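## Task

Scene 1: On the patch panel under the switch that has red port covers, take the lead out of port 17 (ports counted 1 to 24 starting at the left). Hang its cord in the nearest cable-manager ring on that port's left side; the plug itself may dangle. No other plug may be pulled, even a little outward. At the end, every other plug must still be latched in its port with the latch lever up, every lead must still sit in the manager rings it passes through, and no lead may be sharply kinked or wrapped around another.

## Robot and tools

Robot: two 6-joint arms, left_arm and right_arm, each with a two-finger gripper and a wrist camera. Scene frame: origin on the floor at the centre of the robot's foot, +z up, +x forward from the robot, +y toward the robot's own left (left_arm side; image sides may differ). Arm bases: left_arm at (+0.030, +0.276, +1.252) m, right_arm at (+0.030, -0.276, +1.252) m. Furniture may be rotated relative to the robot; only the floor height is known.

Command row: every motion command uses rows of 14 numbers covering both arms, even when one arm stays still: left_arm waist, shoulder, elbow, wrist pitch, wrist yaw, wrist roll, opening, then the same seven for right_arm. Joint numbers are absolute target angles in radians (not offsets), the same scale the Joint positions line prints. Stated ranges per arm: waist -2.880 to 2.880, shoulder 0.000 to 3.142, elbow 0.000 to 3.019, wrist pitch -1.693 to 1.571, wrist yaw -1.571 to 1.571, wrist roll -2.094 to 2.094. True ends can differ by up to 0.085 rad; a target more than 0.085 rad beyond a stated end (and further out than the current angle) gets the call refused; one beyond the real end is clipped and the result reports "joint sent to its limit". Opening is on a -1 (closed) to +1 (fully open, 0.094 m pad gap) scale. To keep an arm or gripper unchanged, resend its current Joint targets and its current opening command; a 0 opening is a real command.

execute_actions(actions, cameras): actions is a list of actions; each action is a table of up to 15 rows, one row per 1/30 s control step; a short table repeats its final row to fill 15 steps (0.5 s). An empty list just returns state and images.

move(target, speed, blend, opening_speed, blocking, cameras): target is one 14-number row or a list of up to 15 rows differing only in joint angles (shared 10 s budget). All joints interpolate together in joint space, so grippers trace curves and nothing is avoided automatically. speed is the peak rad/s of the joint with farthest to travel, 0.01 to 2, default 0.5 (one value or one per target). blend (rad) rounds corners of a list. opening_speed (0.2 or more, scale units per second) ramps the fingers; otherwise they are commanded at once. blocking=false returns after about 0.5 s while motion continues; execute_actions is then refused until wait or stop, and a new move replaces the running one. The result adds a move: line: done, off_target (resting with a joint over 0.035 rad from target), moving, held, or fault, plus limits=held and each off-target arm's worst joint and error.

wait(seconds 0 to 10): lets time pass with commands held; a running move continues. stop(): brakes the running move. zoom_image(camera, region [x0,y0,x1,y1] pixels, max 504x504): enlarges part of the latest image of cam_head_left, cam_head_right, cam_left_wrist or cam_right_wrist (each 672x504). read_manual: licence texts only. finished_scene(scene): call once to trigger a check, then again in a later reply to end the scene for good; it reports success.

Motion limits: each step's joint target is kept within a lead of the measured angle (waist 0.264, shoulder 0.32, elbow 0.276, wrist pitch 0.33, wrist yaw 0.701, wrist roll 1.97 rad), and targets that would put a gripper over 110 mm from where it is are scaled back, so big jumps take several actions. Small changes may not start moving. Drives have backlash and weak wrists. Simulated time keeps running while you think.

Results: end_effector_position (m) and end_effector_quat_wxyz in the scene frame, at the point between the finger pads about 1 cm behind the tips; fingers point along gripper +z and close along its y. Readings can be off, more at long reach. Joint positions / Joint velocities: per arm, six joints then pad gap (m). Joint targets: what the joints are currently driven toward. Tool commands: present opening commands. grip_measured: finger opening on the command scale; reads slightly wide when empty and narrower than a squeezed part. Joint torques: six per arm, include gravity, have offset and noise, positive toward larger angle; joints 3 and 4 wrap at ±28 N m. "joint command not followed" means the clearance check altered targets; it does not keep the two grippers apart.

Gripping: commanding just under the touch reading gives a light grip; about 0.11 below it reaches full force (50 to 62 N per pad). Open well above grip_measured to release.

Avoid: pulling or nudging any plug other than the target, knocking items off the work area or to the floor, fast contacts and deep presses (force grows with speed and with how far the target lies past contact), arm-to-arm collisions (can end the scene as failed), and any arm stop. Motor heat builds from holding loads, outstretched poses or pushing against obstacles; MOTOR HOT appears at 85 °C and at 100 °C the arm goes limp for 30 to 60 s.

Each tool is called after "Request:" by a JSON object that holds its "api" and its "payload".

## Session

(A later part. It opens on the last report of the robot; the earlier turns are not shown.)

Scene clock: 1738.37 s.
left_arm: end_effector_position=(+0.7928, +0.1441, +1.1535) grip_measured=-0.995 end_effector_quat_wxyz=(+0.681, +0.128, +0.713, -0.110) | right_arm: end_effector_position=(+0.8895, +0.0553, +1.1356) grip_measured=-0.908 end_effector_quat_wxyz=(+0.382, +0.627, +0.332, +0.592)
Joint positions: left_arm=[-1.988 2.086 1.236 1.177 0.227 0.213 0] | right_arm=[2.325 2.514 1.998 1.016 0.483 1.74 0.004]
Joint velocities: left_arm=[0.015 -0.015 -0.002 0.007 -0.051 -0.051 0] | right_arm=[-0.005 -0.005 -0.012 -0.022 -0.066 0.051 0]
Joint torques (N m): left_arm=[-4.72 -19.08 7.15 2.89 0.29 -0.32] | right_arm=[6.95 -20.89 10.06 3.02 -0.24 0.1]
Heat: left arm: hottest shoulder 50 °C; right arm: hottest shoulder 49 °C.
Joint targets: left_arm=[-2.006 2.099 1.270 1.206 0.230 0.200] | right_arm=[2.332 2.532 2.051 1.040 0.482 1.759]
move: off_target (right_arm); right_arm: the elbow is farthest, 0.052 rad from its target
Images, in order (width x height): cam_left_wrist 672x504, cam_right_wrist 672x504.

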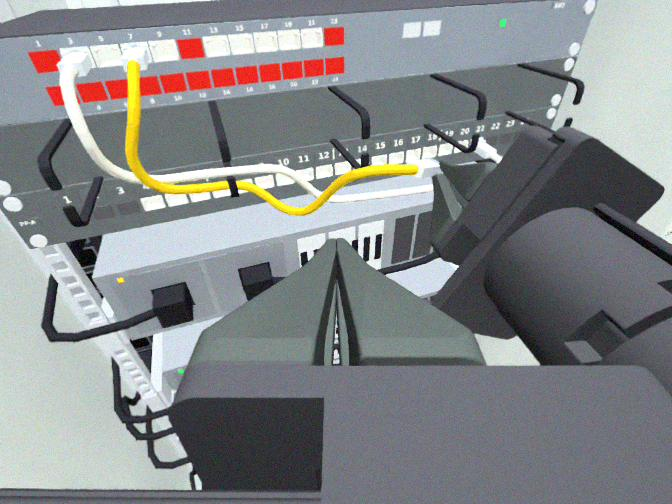

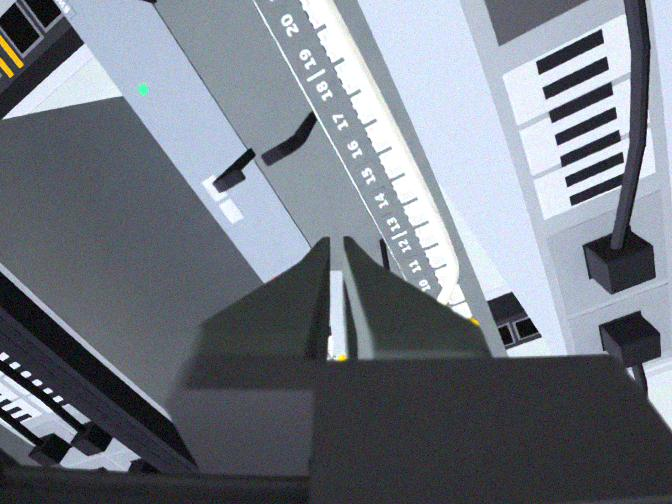

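Request:
{"api": "move", "payload": {"target": [-2.006,2.099,1.27,1.206,0.23,0.2,-1,2.304,2.556,2.155,0.931,0.469,1.76,-1], "speed": 0.15, "cameras": ["cam_left_wrist"]}}

Request:
{"api": "zoom_image", "payload": {"camera": "cam_left_wrist", "region": [260, 60, 520, 270]}}

Scene clock: 1765.47 s.
left_arm: end_effector_position=(+0.7928, +0.1441, +1.1535) grip_measured=-0.995 end_effector_quat_wxyz=(+0.681, +0.128, +0.713, -0.110) | right_arm: end_effector_position=(+0.9174, +0.0503, +1.1517) grip_measured=-0.908 end_effector_quat_wxyz=(+0.386, +0.625, +0.326, +0.595)
Joint positions: left_arm=[-1.988 2.086 1.236 1.177 0.227 0.213 0] | right_arm=[2.313 2.529 2.099 0.944 0.477 1.742 0.004]
Joint velocities: left_arm=[-0.005 -0.015 -0.002 0.007 -0.007 0.022 0.001] | right_arm=[-0.015 0.015 0.002 -0.002 0.007 -0.007 0]
Joint torques (N m): left_arm=[-4.66 -19.08 7.12 2.91 0.28 -0.31] | right_arm=[5.6 -21.42 10.91 1.39 -0.57 0.15]
Heat: left arm: hottest shoulder 50 °C; right arm: hottest shoulder 46 °C.
Joint targets: left_arm=[-2.006 2.099 1.270 1.206 0.230 0.200] | right_arm=[2.304 2.556 2.155 0.931 0.469 1.761]
move: off_target (right_arm); right_arm: the elbow is farthest, 0.056 rad from its target
Images, in order (width x height): cam_left_wrist 672x504.

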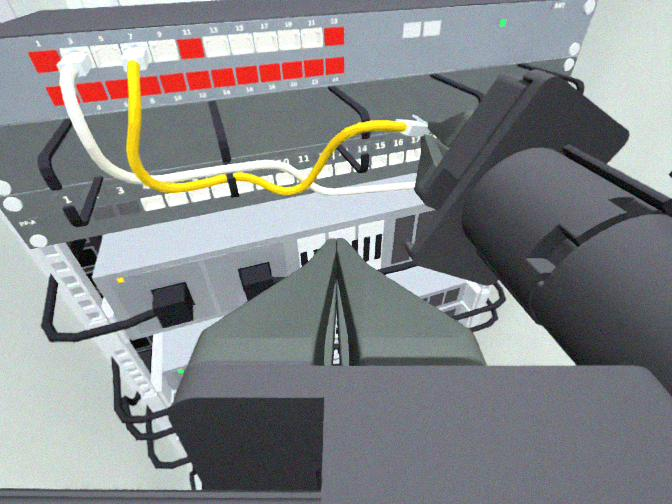

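Scaled by 1.938 from the camera's 672x504 image, which has a finer 960x720 frame.

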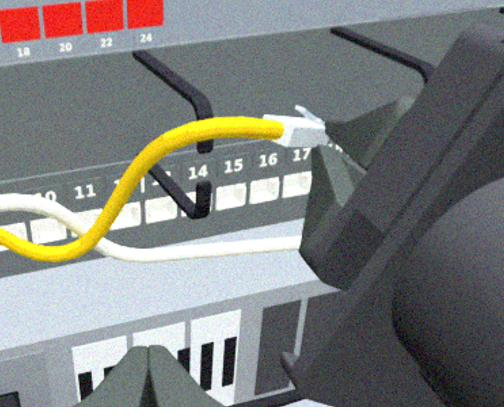

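Request:
{"api": "move", "payload": {"target": [-2.006,2.099,1.27,1.206,0.23,0.2,-1,2.304,2.571,2.155,0.982,0.469,1.76,-1], "speed": 0.15, "cameras": ["cam_left_wrist"]}}

Request:
{"api": "zoom_image", "payload": {"camera": "cam_left_wrist", "region": [260, 60, 520, 270]}}

Scene clock: 1779.90 s.
left_arm: end_effector_position=(+0.7928, +0.1441, +1.1535) grip_measured=-0.995 end_effector_quat_wxyz=(+0.681, +0.128, +0.713, -0.110) | right_arm: end_effector_position=(+0.9125, +0.0520, +1.1406) grip_measured=-0.908 end_effector_quat_wxyz=(+0.386, +0.626, +0.327, +0.594)
Joint positions: left_arm=[-1.988 2.086 1.236 1.177 0.227 0.213 0] | right_arm=[2.313 2.546 2.099 0.958 0.477 1.742 0.004]
Joint velocities: left_arm=[-0.005 0.005 -0.007 0.002 -0.066 -0.037 -0.001] | right_arm=[-0.015 -0.005 -0.002 0.012 -0.022 -0.037 0.002]
Joint torques (N m): left_arm=[-4.42 -19.14 7.15 3.02 0.26 -0.31] | right_arm=[6.18 -20.95 10.51 3.03 -0.53 0.09]
Heat: left arm: hottest shoulder 50 °C; right arm: hottest shoulder 46 °C.
Joint targets: left_arm=[-2.006 2.099 1.270 1.206 0.230 0.200] | right_arm=[2.304 2.570 2.154 0.981 0.469 1.760]
move: off_target (right_arm); right_arm: the elbow is farthest, 0.056 rad from its target
Images, in order (width x height): cam_left_wrist 672x504.

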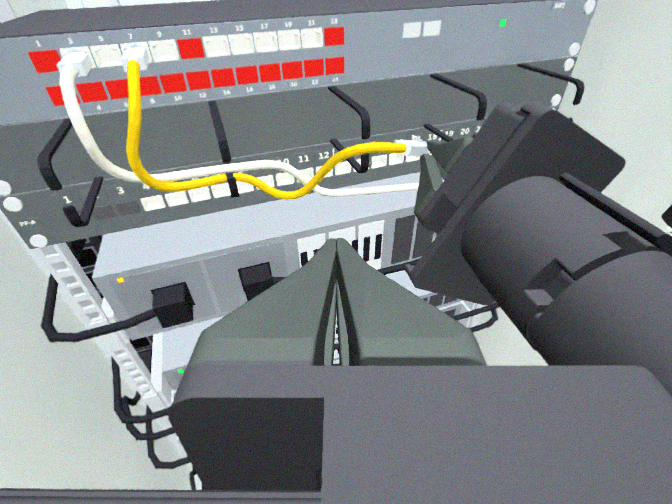

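Scaled by 1.938 from the camera's 672x504 image, which has a finer 960x720 frame.

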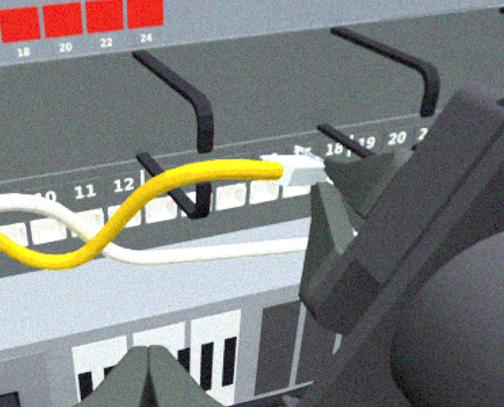

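Request:
{"api": "move", "payload": {"target": [-2.006,2.099,1.27,1.206,0.23,0.2,-1,2.297,2.607,2.25,0.89,0.46,1.76,-1], "speed": 0.12, "cameras": ["cam_left_wrist"]}}

Request:
{"api": "zoom_image", "payload": {"camera": "cam_left_wrist", "region": [260, 60, 520, 270]}}

Scene clock: 1793.67 s.
left_arm: end_effector_position=(+0.7928, +0.1441, +1.1535) grip_measured=-0.995 end_effector_quat_wxyz=(+0.681, +0.128, +0.713, -0.110) | right_arm: end_effector_position=(+0.9277, +0.0565, +1.1426) grip_measured=-0.909 end_effector_quat_wxyz=(+0.384, +0.623, +0.328, +0.597)
Joint positions: left_arm=[-1.988 2.086 1.236 1.177 0.227 0.213 0] | right_arm=[2.31 2.581 2.19 0.906 0.466 1.743 0.004]
Joint velocities: left_arm=[-0.005 -0.015 -0.007 -0.007 0.051 -0.007 0] | right_arm=[-0.005 0.005 -0.002 -0.022 0.051 0.037 0]
Joint torques (N m): left_arm=[-4.25 -19.14 7.01 2.86 0.25 -0.29] | right_arm=[5.54 -21.54 11.26 1.33 -0.53 0.1]
Heat: left arm: hottest shoulder 50 °C; right arm: hottest elbow 47 °C.
Joint targets: left_arm=[-2.006 2.099 1.270 1.206 0.230 0.200] | right_arm=[2.297 2.608 2.249 0.890 0.459 1.761]
move: off_target (right_arm); right_arm: the elbow is farthest, 0.060 rad from its target
Images, in order (width x height): cam_left_wrist 672x504.

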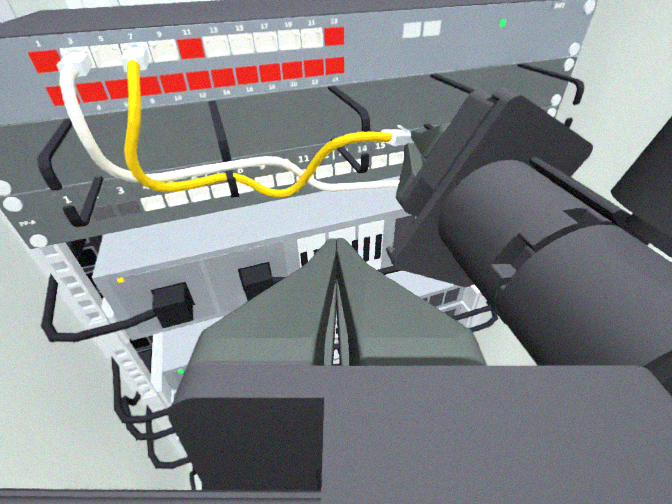

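Scaled by 1.938 from the camera's 672x504 image, which has a finer 960x720 frame.

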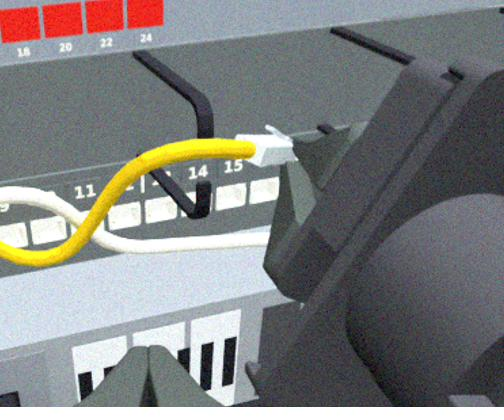

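Request:
{"api": "move", "payload": {"target": [-2.006,2.099,1.27,1.206,0.23,0.2,-1,2.297,2.617,2.25,0.92,0.46,1.76,-1], "speed": 0.12, "cameras": ["cam_left_wrist"]}}

Request:
{"api": "zoom_image", "payload": {"camera": "cam_left_wrist", "region": [300, 70, 440, 200]}}

Scene clock: 1804.23 s.
left_arm: end_effector_position=(+0.7928, +0.1441, +1.1535) grip_measured=-0.995 end_effector_quat_wxyz=(+0.681, +0.128, +0.713, -0.110) | right_arm: end_effector_position=(+0.9258, +0.0555, +1.1335) grip_measured=-0.909 end_effector_quat_wxyz=(+0.385, +0.625, +0.331, +0.594)
Joint positions: left_arm=[-1.988 2.086 1.236 1.177 0.227 0.213 0] | right_arm=[2.307 2.592 2.191 0.906 0.466 1.743 0.004]
Joint velocities: left_arm=[-0.005 -0.015 -0.007 0.002 -0.051 -0.037 0] | right_arm=[-0.005 0.005 -0.012 -0.002 0.007 0.007 0.001]
Joint torques (N m): left_arm=[-4.66 -18.9 7.04 2.95 0.25 -0.32] | right_arm=[5.83 -21.71 11.29 2.7 -0.45 0.06]
Heat: left arm: hottest shoulder 50 °C; right arm: hottest elbow 46 °C.
Joint targets: left_arm=[-2.006 2.099 1.270 1.206 0.230 0.200] | right_arm=[2.297 2.617 2.251 0.920 0.460 1.760]
move: off_target (right_arm); right_arm: the elbow is farthest, 0.059 rad from its target
Images, in order (width x height): cam_left_wrist 672x504.

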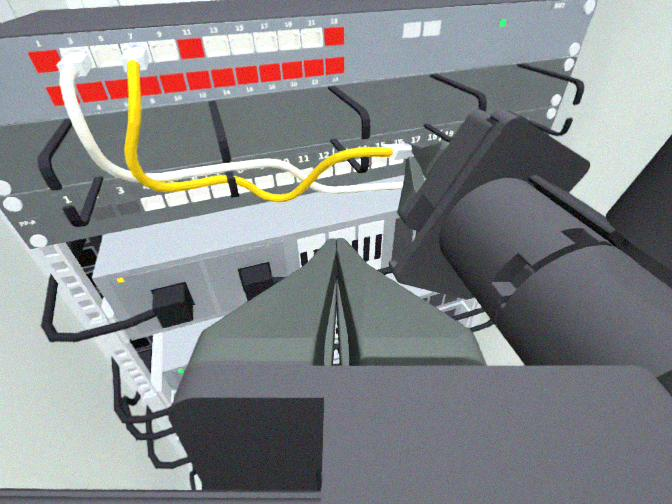

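Scaled by 3.600 from the camera's 672x504 image, which has a finer 960x720 frame.

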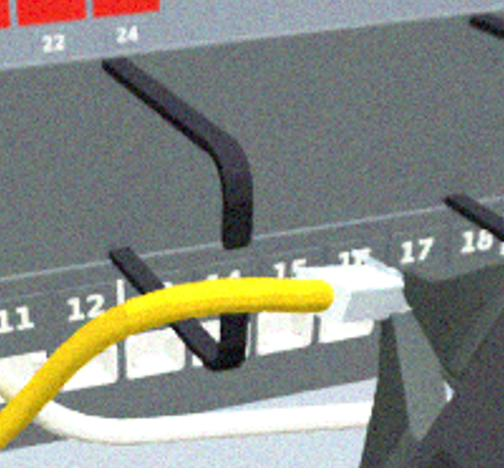

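Request:
{"api": "move", "payload": {"target": [-2.006,2.099,1.27,1.206,0.23,0.2,-1,2.297,2.617,2.25,0.941,0.46,1.76,-1], "speed": 0.12, "cameras": ["cam_left_wrist"]}}

Request:
{"api": "zoom_image", "payload": {"camera": "cam_left_wrist", "region": [300, 70, 440, 200]}}

Scene clock: 1817.63 s.
left_arm: end_effector_position=(+0.7928, +0.1441, +1.1535) grip_measured=-0.995 end_effector_quat_wxyz=(+0.681, +0.128, +0.713, -0.110) | right_arm: end_effector_position=(+0.9258, +0.0547, +1.1358) grip_measured=-0.909 end_effector_quat_wxyz=(+0.386, +0.623, +0.327, +0.597)
Joint positions: left_arm=[-1.988 2.086 1.236 1.177 0.227 0.213 0] | right_arm=[2.307 2.592 2.191 0.916 0.466 1.743 0.004]
Joint velocities: left_arm=[-0.034 -0.005 -0.022 0.012 -0.051 -0.037 0] | right_arm=[0.005 -0.005 -0.007 -0.007 -0.051 0.022 0]
Joint torques (N m): left_arm=[-4.84 -18.96 7.08 2.97 0.25 -0.32] | right_arm=[5.71 -20.48 11.19 3.12 -0.48 0.08]
Heat: left arm: hottest shoulder 50 °C; right arm: hottest elbow 46 °C.
Joint targets: left_arm=[-2.006 2.099 1.270 1.206 0.230 0.200] | right_arm=[2.297 2.617 2.250 0.940 0.460 1.760]
move: off_target (right_arm); right_arm: the elbow is farthest, 0.059 rad from its target
Images, in order (width x height): cam_left_wrist 672x504.

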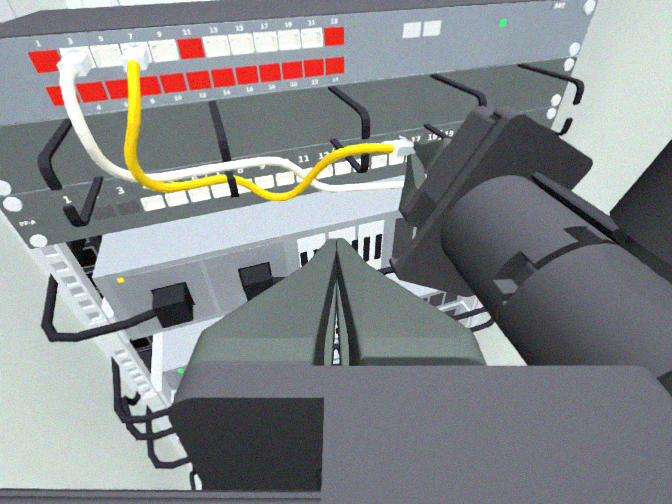

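Scaled by 3.600 from the camera's 672x504 image, which has a finer 960x720 frame.

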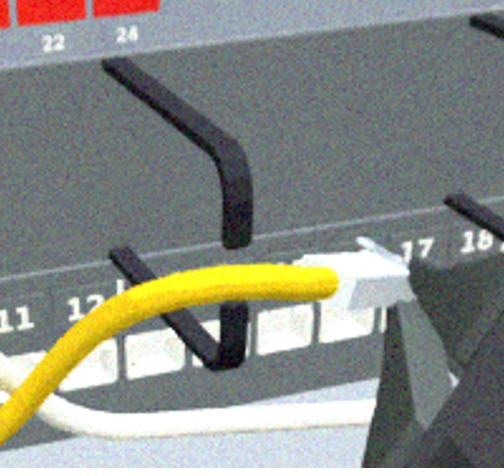

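Request:
{"api": "move", "payload": {"target": [-2.006,2.099,1.27,1.206,0.23,0.2,-1,2.294,2.632,2.298,0.87,0.456,1.76,-1], "speed": 0.1, "cameras": ["cam_left_wrist"]}}

Request:
{"api": "zoom_image", "payload": {"camera": "cam_left_wrist", "region": [300, 70, 440, 200]}}

Scene clock: 1832.13 s.
left_arm: end_effector_position=(+0.7928, +0.1441, +1.1535) grip_measured=-0.995 end_effector_quat_wxyz=(+0.681, +0.128, +0.713, -0.110) | right_arm: end_effector_position=(+0.9351, +0.0557, +1.1407) grip_measured=-0.909 end_effector_quat_wxyz=(+0.387, +0.622, +0.326, +0.597)
Joint positions: left_arm=[-1.988 2.086 1.236 1.177 0.227 0.213 0] | right_arm=[2.306 2.606 2.24 0.884 0.464 1.742 0.004]
Joint velocities: left_arm=[0.005 -0.015 -0.002 0.017 -0.037 -0.037 0] | right_arm=[-0.005 0.005 0.002 0.007 0.051 0.022 -0.001]
Joint torques (N m): left_arm=[-4.84 -19.02 7.05 2.95 0.26 -0.31] | right_arm=[6.07 -22.01 11.14 1.61 -0.54 0.11]
Heat: left arm: hottest shoulder 50 °C; right arm: hottest elbow 46 °C.
Joint targets: left_arm=[-2.006 2.099 1.270 1.206 0.230 0.200] | right_arm=[2.295 2.632 2.297 0.871 0.456 1.758]
move: off_target (right_arm); right_arm: the elbow is farthest, 0.058 rad from its target
Images, in order (width x height): cam_left_wrist 672x504.

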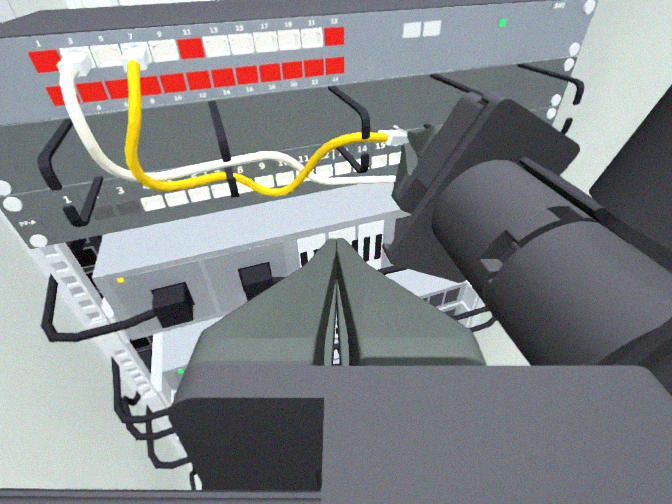

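Scaled by 3.600 from the camera's 672x504 image, which has a finer 960x720 frame.

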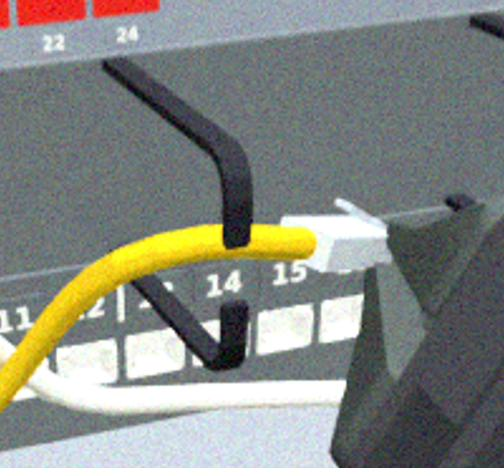

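Request:
{"api": "move", "payload": {"target": [-2.006,2.099,1.27,1.206,0.23,0.2,-1,2.289,2.655,2.345,0.835,0.451,1.76,-1], "speed": 0.1, "cameras": ["cam_left_wrist"]}}

Request:
{"api": "zoom_image", "payload": {"camera": "cam_left_wrist", "region": [300, 70, 440, 200]}}

Scene clock: 1843.53 s.
left_arm: end_effector_position=(+0.7928, +0.1441, +1.1535) grip_measured=-0.995 end_effector_quat_wxyz=(+0.681, +0.128, +0.713, -0.110) | right_arm: end_effector_position=(+0.9416, +0.0552, +1.1337) grip_measured=-0.909 end_effector_quat_wxyz=(+0.386, +0.624, +0.332, +0.593)
Joint positions: left_arm=[-1.988 2.086 1.236 1.177 0.227 0.213 0] | right_arm=[2.299 2.629 2.285 0.847 0.458 1.743 0.004]
Joint velocities: left_arm=[0.005 -0.015 0.007 -0.002 -0.051 -0.095 0.001] | right_arm=[-0.005 0.005 -0.007 0.002 -0.037 0.066 0]
Joint torques (N m): left_arm=[-4.84 -18.96 7.23 2.93 0.26 -0.33] | right_arm=[6.36 -21.54 11.56 1.63 -0.48 0.08]
Heat: left arm: hottest shoulder 50 °C; right arm: hottest elbow 47 °C.
Joint targets: left_arm=[-2.006 2.099 1.270 1.206 0.230 0.200] | right_arm=[2.289 2.655 2.345 0.834 0.451 1.762]
move: off_target (right_arm); right_arm: the elbow is farthest, 0.060 rad from its target
Images, in order (width x height): cam_left_wrist 672x504.

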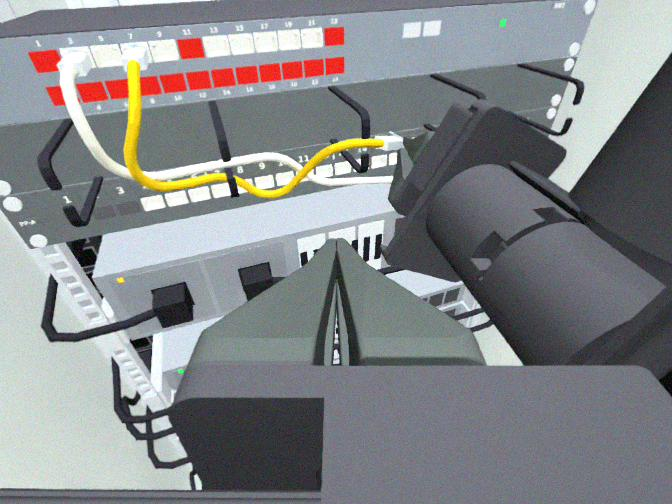

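Scaled by 3.600 from the camera's 672x504 image, which has a finer 960x720 frame.

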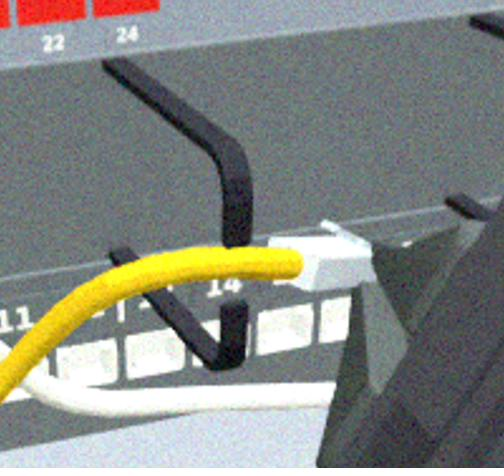

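Request:
{"api": "move", "payload": {"target": [-2.006,2.099,1.27,1.206,0.23,0.2,-1,2.289,2.668,2.35,0.868,0.451,1.76,-1], "speed": 0.1, "cameras": ["cam_left_wrist","cam_right_wrist"]}}

Request:
{"api": "zoom_image", "payload": {"camera": "cam_left_wrist", "region": [300, 70, 440, 200]}}

Scene clock: 1853.80 s.
left_arm: end_effector_position=(+0.7928, +0.1441, +1.1535) grip_measured=-0.995 end_effector_quat_wxyz=(+0.681, +0.128, +0.713, -0.110) | right_arm: end_effector_position=(+0.9390, +0.0571, +1.1248) grip_measured=-0.909 end_effector_quat_wxyz=(+0.385, +0.625, +0.335, +0.591)
Joint positions: left_arm=[-1.988 2.086 1.236 1.177 0.227 0.213 0] | right_arm=[2.299 2.643 2.291 0.847 0.458 1.743 0.004]
Joint velocities: left_arm=[0.005 -0.005 0.002 0.002 -0.022 0.037 0] | right_arm=[-0.024 -0.005 0.012 -0.002 0.051 0.022 0]
Joint torques (N m): left_arm=[-4.6 -19.25 7.3 2.85 0.29 -0.3] | right_arm=[5.95 -21.71 11.59 3.06 -0.53 0.1]
Heat: left arm: hottest shoulder 50 °C; right arm: hottest elbow 47 °C.
Joint targets: left_arm=[-2.006 2.099 1.270 1.206 0.230 0.200] | right_arm=[2.289 2.667 2.350 0.868 0.451 1.760]
move: off_target (right_arm); right_arm: the elbow is farthest, 0.059 rad from its target
Images, in order (width x height): cam_left_wrist 672x504, cam_right_wrist 672x504.

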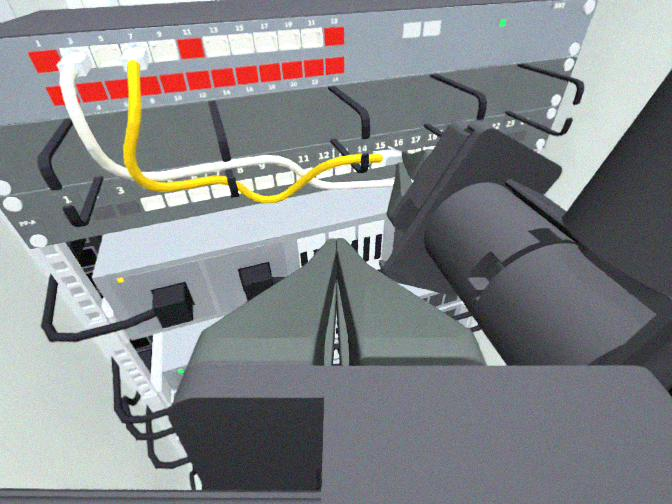

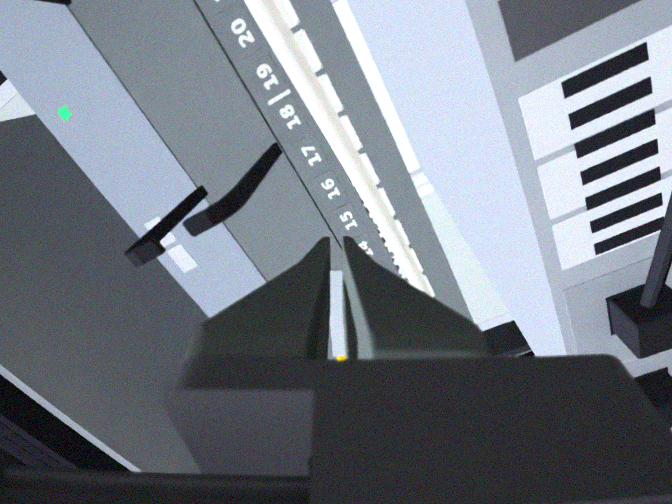

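Scaled by 3.600 from the camera's 672x504 image, which has a finer 960x720 frame.

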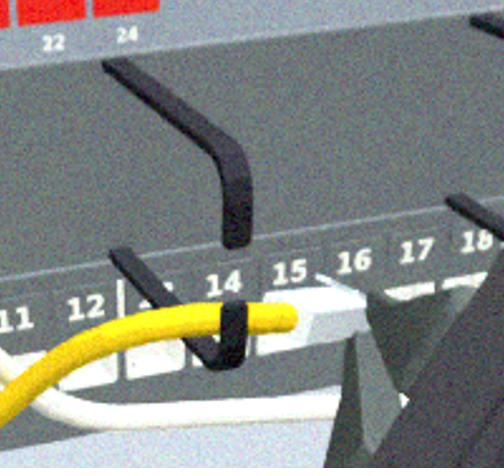

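Request:
{"api": "move", "payload": {"target": [-2.006,2.099,1.27,1.206,0.23,0.2,-1,2.271,2.668,2.35,0.868,0.451,1.76,-1], "speed": 0.1, "cameras": ["cam_left_wrist"]}}

Request:
{"api": "zoom_image", "payload": {"camera": "cam_left_wrist", "region": [200, 70, 440, 240]}}

Scene clock: 1865.93 s.
left_arm: end_effector_position=(+0.7928, +0.1441, +1.1535) grip_measured=-0.995 end_effector_quat_wxyz=(+0.681, +0.128, +0.713, -0.110) | right_arm: end_effector_position=(+0.9437, +0.0426, +1.1207) grip_measured=-0.909 end_effector_quat_wxyz=(+0.391, +0.626, +0.333, +0.587)
Joint positions: left_arm=[-1.988 2.086 1.236 1.177 0.227 0.213 0] | right_arm=[2.283 2.643 2.291 0.847 0.457 1.743 0.004]
Joint velocities: left_arm=[-0.015 -0.024 0.007 0.002 0.066 0.022 -0.001] | right_arm=[-0.015 -0.015 -0.012 -0.007 -0.037 -0.022 0]
Joint torques (N m): left_arm=[-4.42 -18.84 7.19 2.96 0.26 -0.31] | right_arm=[5.48 -21.71 11.63 2.92 -0.42 0.08]
Heat: left arm: hottest shoulder 50 °C; right arm: hottest elbow 48 °C.
Joint targets: left_arm=[-2.006 2.099 1.270 1.206 0.230 0.200] | right_arm=[2.271 2.668 2.350 0.868 0.452 1.760]
move: off_target (right_arm); right_arm: the elbow is farthest, 0.059 rad from its target
Images, in order (width x height): cam_left_wrist 672x504.

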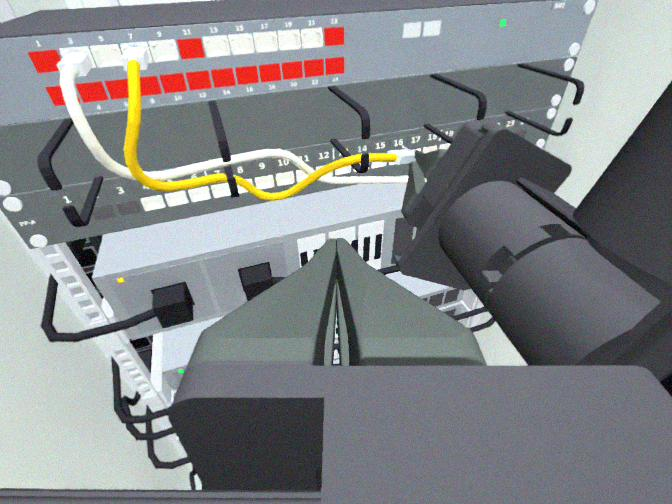

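Scaled by 2.100 from the camera's 672x504 image, which has a finer 960x720 frame.

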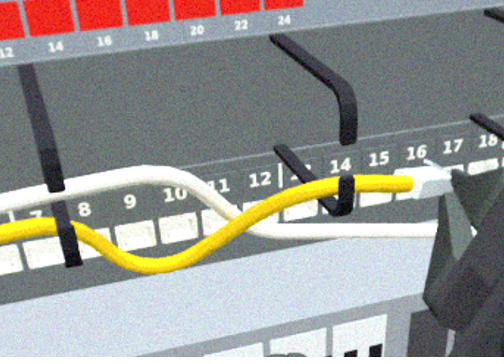

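Request:
{"api": "move", "payload": {"target": [-2.006,2.099,1.27,1.206,0.23,0.2,-1,2.271,2.668,2.35,0.868,0.451,1.76,-0.6], "opening_speed": 0.2, "cameras": ["cam_left_wrist","cam_right_wrist"]}}

Request:
{"api": "zoom_image", "payload": {"camera": "cam_left_wrist", "region": [200, 70, 440, 240]}}

Scene clock: 1879.67 s.
left_arm: end_effector_position=(+0.7928, +0.1441, +1.1535) grip_measured=-0.995 end_effector_quat_wxyz=(+0.681, +0.128, +0.713, -0.110) | right_arm: end_effector_position=(+0.9457, +0.0426, +1.1247) grip_measured=-0.603 end_effector_quat_wxyz=(+0.390, +0.625, +0.330, +0.590)
Joint positions: left_arm=[-1.988 2.086 1.236 1.177 0.227 0.213 0] | right_arm=[2.283 2.643 2.298 0.847 0.454 1.746 0.019]
Joint velocities: left_arm=[0.005 -0.005 0.007 0.002 -0.022 0.037 0] | right_arm=[-0.015 -0.015 -0.022 0.007 -0.037 -0.007 0.001]
Joint torques (N m): left_arm=[-4.95 -19.43 7.21 2.95 0.27 -0.31] | right_arm=[6.53 -20.89 10.88 3.07 -0.32 0.12]
Heat: left arm: hottest shoulder 50 °C; right arm: hottest elbow 49 °C.
Joint targets: left_arm=[-2.006 2.099 1.270 1.206 0.230 0.200] | right_arm=[2.271 2.668 2.350 0.868 0.451 1.761]
move: off_target (right_arm); right_arm: the elbow is farthest, 0.052 rad from its target
Images, in order (width x height): cam_left_wrist 672x504, cam_right_wrist 672x504.

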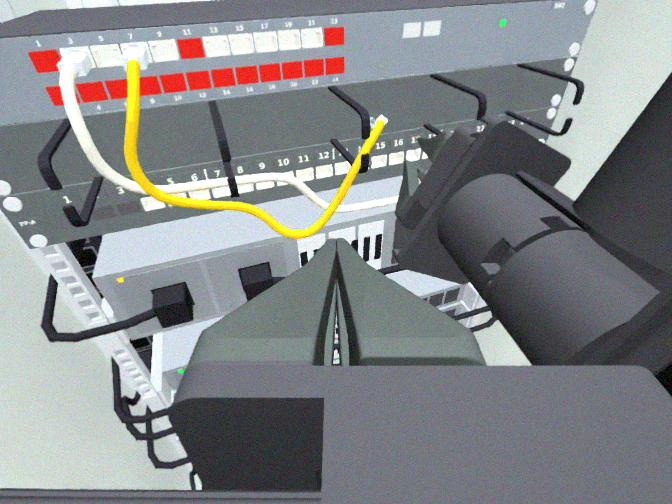

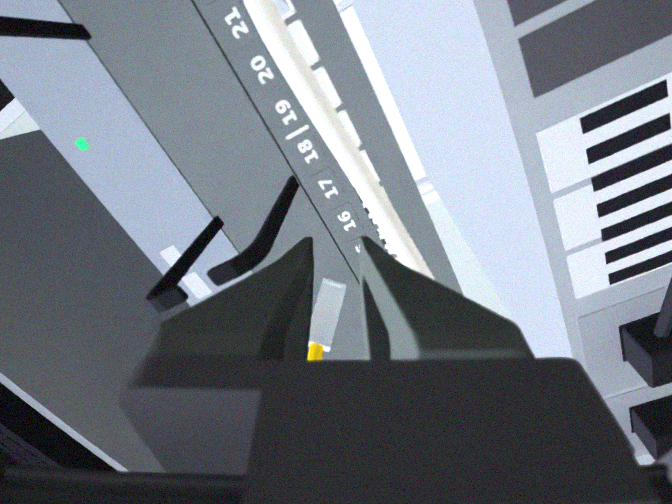

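Scaled by 2.100 from the camera's 672x504 image, which has a finer 960x720 frame.

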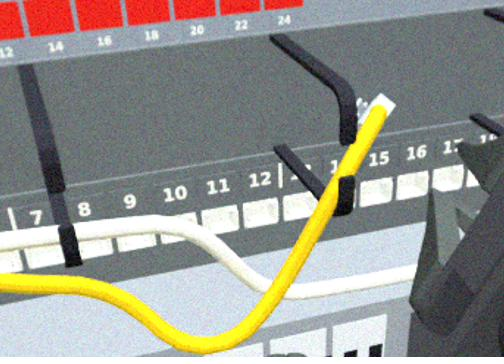

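Request:
{"api": "zoom_image", "payload": {"camera": "cam_left_wrist", "region": [120, 90, 260, 230]}}

Request:
{"api": "zoom_image", "payload": {"camera": "cam_left_wrist", "region": [310, 80, 420, 190]}}

Scaled by 3.600 from the camera's 672x504 image, which has a finer 960x720 frame.

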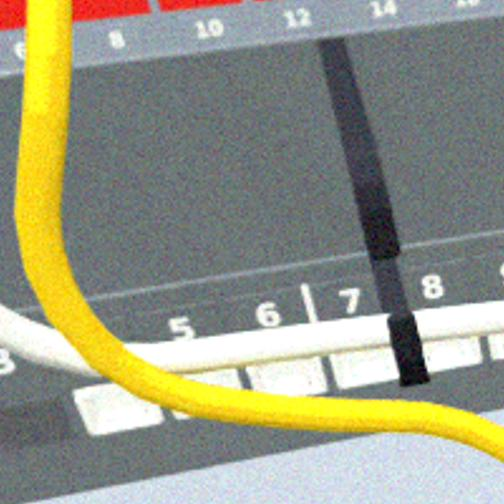

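Scaled by 4.582 from the camera's 672x504 image, which has a finer 960x720 frame.

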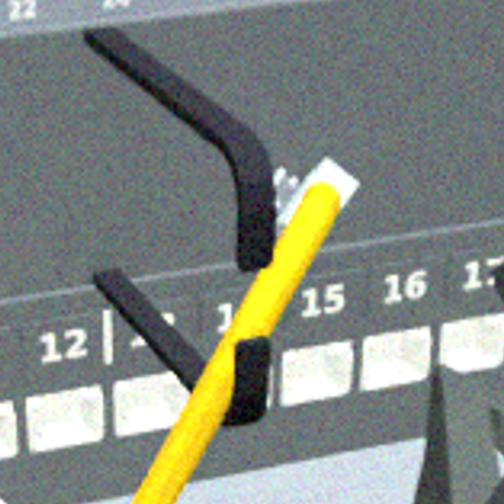

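Request:
{"api": "move", "payload": {"target": [-2.006,2.099,1.27,1.206,0.23,0.2,-1,2.30,2.44,1.79,1.09,0.47,1.76,-0.6], "speed": 0.25, "cameras": ["cam_left_wrist","cam_right_wrist"]}}

Request:
{"api": "zoom_image", "payload": {"camera": "cam_left_wrist", "region": [120, 70, 440, 250]}}

Scene clock: 1917.43 s.
left_arm: end_effector_position=(+0.7928, +0.1441, +1.1535) grip_measured=-0.995 end_effector_quat_wxyz=(+0.681, +0.128, +0.713, -0.110) | right_arm: end_effector_position=(+0.8540, +0.0148, +1.0908) grip_measured=-0.602 end_effector_quat_wxyz=(+0.381, +0.642, +0.363, +0.557)
Joint positions: left_arm=[-1.988 2.086 1.236 1.177 0.227 0.213 0] | right_arm=[2.283 2.465 1.798 1.068 0.467 1.746 0.019]
Joint velocities: left_arm=[0.005 -0.005 -0.012 -0.002 0.007 0.037 0] | right_arm=[-0.015 -0.005 -0.002 0.007 0.037 0.051 -0.001]
Joint torques (N m): left_arm=[-4.6 -19.02 7.09 2.88 0.25 -0.31] | right_arm=[6.83 -24.23 5.04 3.06 -0.04 0.04]
Heat: left arm: hottest shoulder 50 °C; right arm: hottest elbow 49 °C.
Joint targets: left_arm=[-2.006 2.099 1.270 1.206 0.230 0.200] | right_arm=[2.300 2.440 1.790 1.091 0.470 1.760]
move: done
Images, in order (width x height): cam_left_wrist 672x504, cam_right_wrist 672x504.

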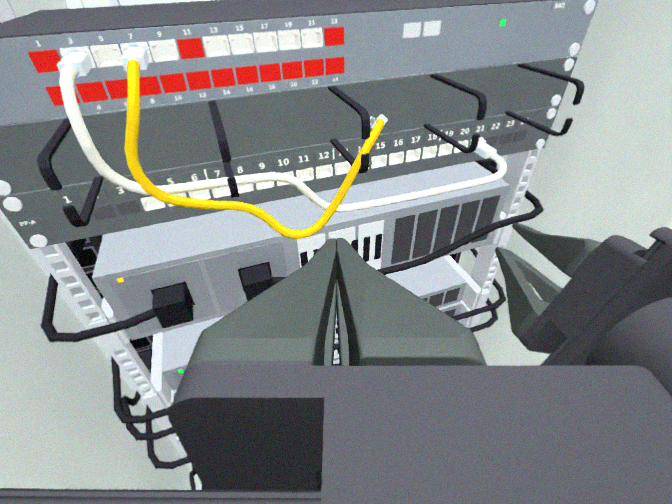

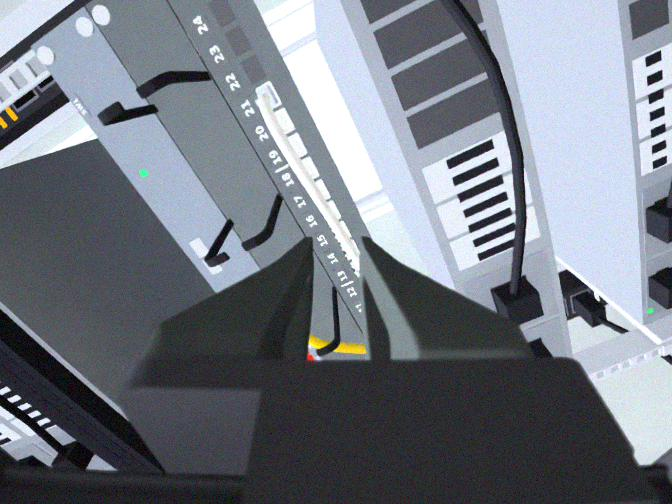

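Scaled by 1.575 from the camera's 672x504 image, which has a finer 960x720 frame.

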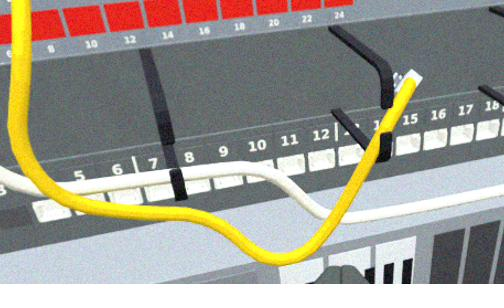

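Request:
{"api": "move", "payload": {"target": [[-2.02,2.06,1.2,1.3,0,-0.6,-0.3,2.25,2.33,1.67,1.0,0.0,0.7,-0.6],[-2.045,2.193,1.32,1.34,-0.142,-1.37,-0.3,2.21,2.22,1.55,0.93,-0.459,-0.296,-1]], "cameras": ["cam_left_wrist","cam_right_wrist","cam_head_left"]}}

Request:
{"api": "zoom_image", "payload": {"camera": "cam_right_wrist", "region": [200, 40, 520, 300]}}

every target must give the same right_gripper/opening; nothing of the call was run
Scene clock: 1965.10 s.
left_arm: end_effector_position=(+0.7928, +0.1441, +1.1535) grip_measured=-0.995 end_effector_quat_wxyz=(+0.681, +0.128, +0.713, -0.110) | right_arm: end_effector_position=(+0.8545, +0.0146, +1.0920) grip_measured=-0.602 end_effector_quat_wxyz=(+0.381, +0.642, +0.363, +0.558)
Joint positions: left_arm=[-1.988 2.086 1.236 1.177 0.227 0.213 0] | right_arm=[2.283 2.463 1.798 1.068 0.467 1.746 0.019]
Joint velocities: left_arm=[-0.005 -0.015 -0.007 -0.002 -0.007 -0.037 0] | right_arm=[-0.005 -0.005 -0.002 -0.017 0.022 0.051 -0.001]
Joint torques (N m): left_arm=[-4.78 -19.31 7.23 2.92 0.28 -0.32] | right_arm=[6.77 -23 4.71 3.18 0.04 0.02]
Heat: left arm: hottest shoulder 50 °C; right arm: hottest shoulder 48 °C.
Joint targets: left_arm=[-2.006 2.099 1.270 1.206 0.230 0.200] | right_arm=[2.300 2.439 1.790 1.090 0.470 1.760]
Tool commands: left_gripper/opening=-1.0 right_gripper/opening=-0.6

Scaled by 1.575 from the camera's 672x504 image, which has a finer 960x720 frame.

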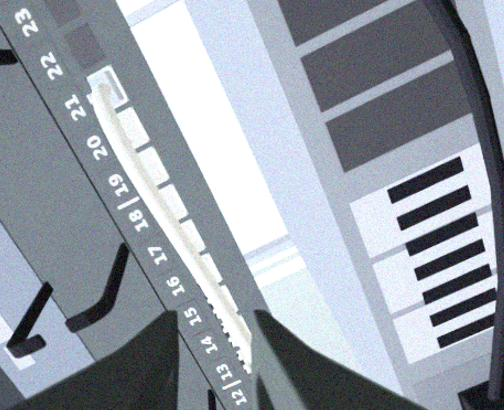

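Request:
{"api": "move", "payload": {"target": [[-2.02,2.06,1.2,1.3,0,-0.6,-0.3,2.25,2.33,1.67,1.0,0.0,0.7,-0.6],[-2.045,2.193,1.32,1.34,-0.142,-1.37,-0.3,2.21,2.22,1.55,0.93,-0.459,-0.296,-0.6]], "cameras": ["cam_left_wrist","cam_right_wrist","cam_head_left"]}}

Request:
{"api": "zoom_image", "payload": {"camera": "cam_right_wrist", "region": [200, 40, 520, 300]}}

Scene clock: 1977.67 s.
left_arm: end_effector_position=(+0.8003, +0.1775, +1.1334) grip_measured=-0.303 end_effector_quat_wxyz=(-0.501, +0.503, -0.506, +0.489) | right_arm: end_effector_position=(+0.7969, +0.0904, +1.1644) grip_measured=-0.602 end_effector_quat_wxyz=(-0.658, +0.267, -0.647, -0.280)
Joint positions: left_arm=[-2.022 2.178 1.29 1.311 -0.139 -1.364 0.033] | right_arm=[2.229 2.244 1.558 0.944 -0.456 -0.282 0.019]
Joint velocities: left_arm=[-0.005 -0.005 -0.002 -0.002 -0.125 0.022 -0.001] | right_arm=[0.005 -0.005 -0.007 -0.017 0.066 0.037 -0.001]
Joint torques (N m): left_arm=[-5.48 -18.9 6.45 3.03 0.04 -0.22] | right_arm=[3.78 -22.42 4.56 1.57 -0.33 -0.21]
Heat: left arm: hottest shoulder 50 °C; right arm: hottest shoulder 48 °C.
Joint targets: left_arm=[-2.044 2.193 1.320 1.340 -0.142 -1.379] | right_arm=[2.210 2.221 1.550 0.930 -0.459 -0.296]
move: done
Images, in order (width x height): cam_head_left 672x504, cam_left_wrist 672x504, cam_right_wrist 672x504.

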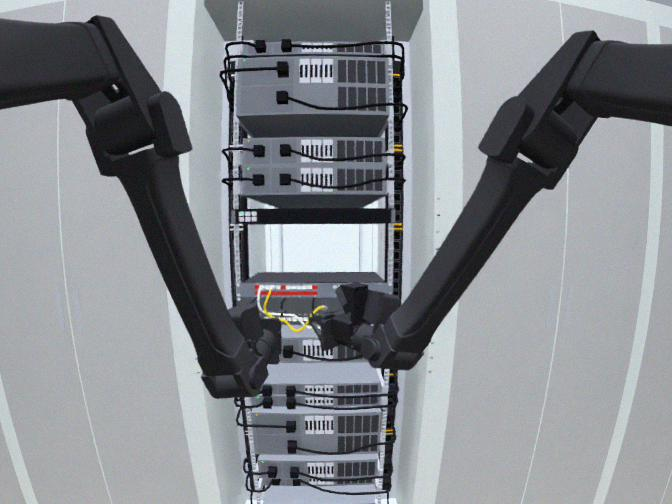

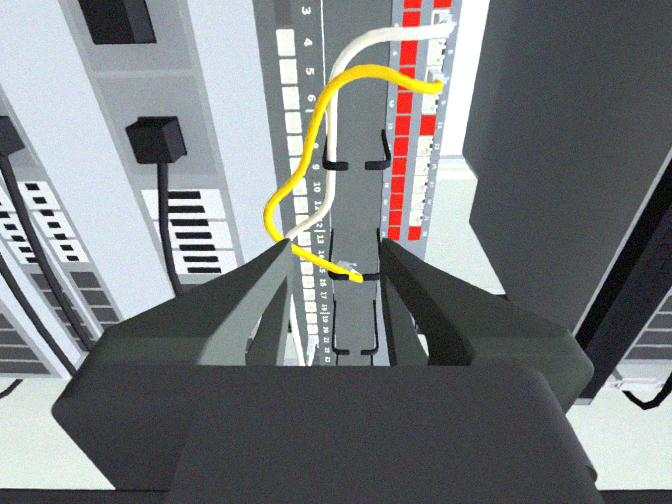

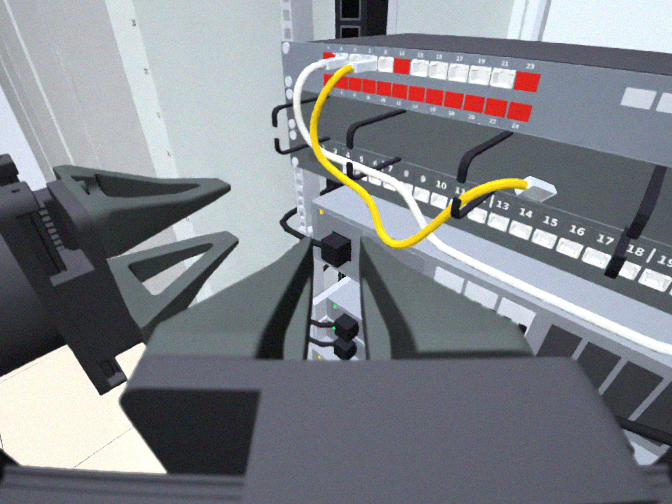

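Scaled by 1.575 from the camera's 672x504 image, which has a finer 960x720 frame.

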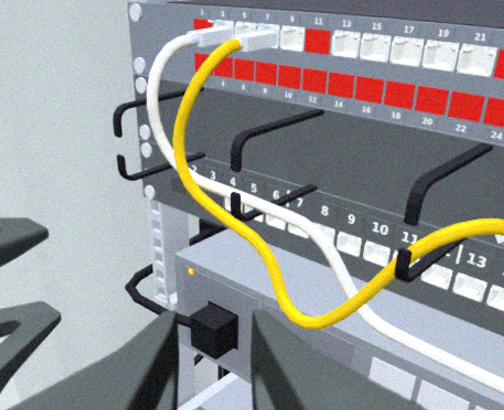

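Request:
{"api": "move", "payload": {"target": [-2.065,2.37,1.63,1.195,-0.15,-0.76,-0.3,2.175,2.145,1.391,1.01,-0.484,-0.3,-0.6], "speed": 0.3, "cameras": ["cam_left_wrist","cam_right_wrist"]}}

Request:
{"api": "zoom_image", "payload": {"camera": "cam_right_wrist", "region": [200, 40, 520, 300]}}

Scene clock: 2104.33 s.
left_arm: end_effector_position=(+0.8620, +0.1464, +1.0957) grip_measured=-0.303 end_effector_quat_wxyz=(-0.628, +0.333, -0.620, +0.333) | right_arm: end_effector_position=(+0.7671, +0.0547, +1.1620) grip_measured=-0.602 end_effector_quat_wxyz=(-0.645, +0.271, -0.659, -0.277)
Joint positions: left_arm=[-2.042 2.353 1.594 1.211 -0.147 -0.777 0.033] | right_arm=[2.194 2.167 1.4 0.988 -0.481 -0.286 0.019]
Joint velocities: left_arm=[-0.015 -0.015 0.002 -0.012 -0.022 -0.022 0.001] | right_arm=[-0.015 -0.005 -0.002 0.002 -0.037 0.081 -0.001]
Joint torques (N m): left_arm=[-6.01 -21.13 8.01 1.25 0.06 0.03] | right_arm=[2.37 -21.71 3.95 3.29 -0.33 -0.19]
Heat: left arm: hottest shoulder 49 °C; right arm: hottest shoulder 46 °C.
Joint targets: left_arm=[-2.065 2.369 1.630 1.195 -0.150 -0.760] | right_arm=[2.175 2.144 1.392 1.011 -0.484 -0.300]
move: off_target (left_arm); left_arm: the elbow is farthest, 0.036 rad from its target
Images, in order (width x height): cam_left_wrist 672x504, cam_right_wrist 672x504.

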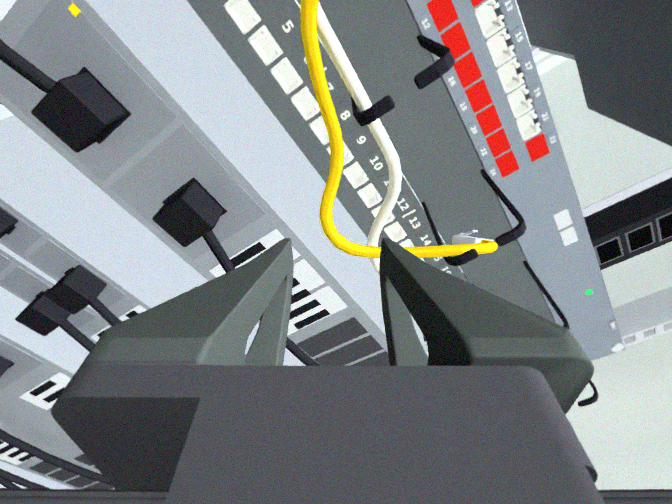

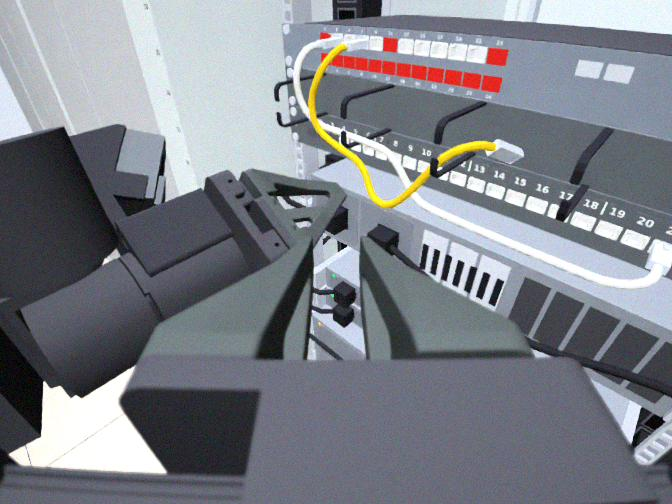

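Scaled by 1.575 from the camera's 672x504 image, which has a finer 960x720 frame.

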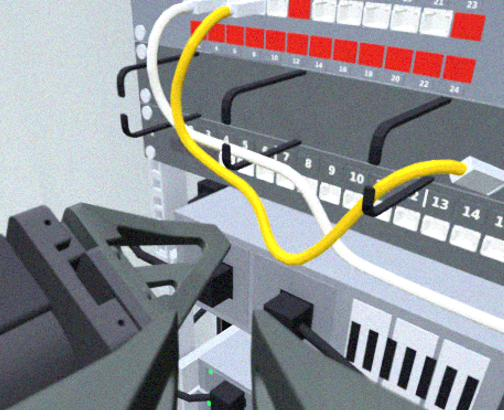

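Request:
{"api": "execute_actions", "payload": {"actions": [], "cameras": ["cam_left_wrist","cam_right_wrist"]}}

Scene clock: 2151.50 s.
left_arm: end_effector_position=(+0.8620, +0.1464, +1.0957) grip_measured=-0.303 end_effector_quat_wxyz=(-0.628, +0.332, -0.620, +0.333) | right_arm: end_effector_position=(+0.7671, +0.0547, +1.1620) grip_measured=-0.602 end_effector_quat_wxyz=(-0.645, +0.271, -0.659, -0.277)
Joint positions: left_arm=[-2.042 2.353 1.594 1.211 -0.147 -0.775 0.033] | right_arm=[2.194 2.167 1.4 0.988 -0.481 -0.286 0.019]
Joint velocities: left_arm=[-0.015 0.005 0.002 0.007 -0.007 0.007 0.001] | right_arm=[-0.005 -0.005 0.002 -0.022 0.007 -0.037 0]
Joint torques (N m): left_arm=[-5.95 -21.25 8.13 1.2 0.05 0.03] | right_arm=[3.37 -21.42 3.88 3.17 -0.32 -0.2]
Heat: left arm: hottest shoulder 47 °C; right arm: hottest shoulder 43 °C.
Joint targets: left_arm=[-2.065 2.369 1.630 1.195 -0.150 -0.760] | right_arm=[2.175 2.145 1.392 1.011 -0.484 -0.300]
Tool commands: left_gripper/opening=-0.3 right_gripper/opening=-0.6
Images, in order (width x height): cam_left_wrist 672x504, cam_right_wrist 672x504.

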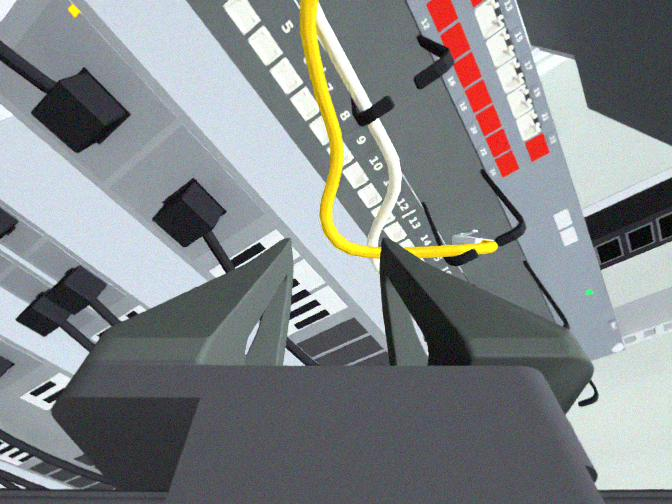

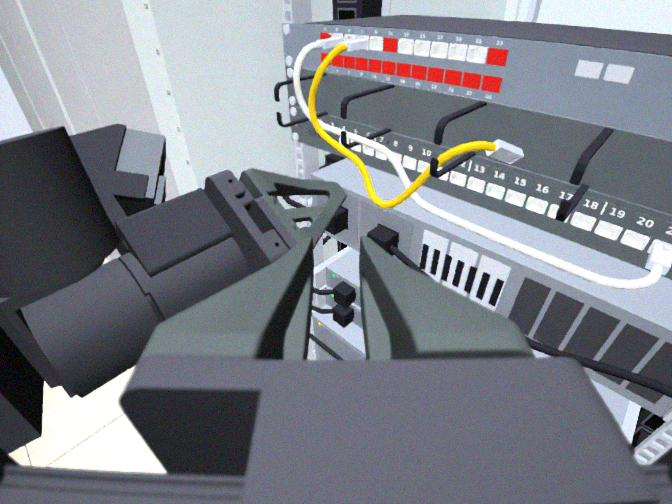

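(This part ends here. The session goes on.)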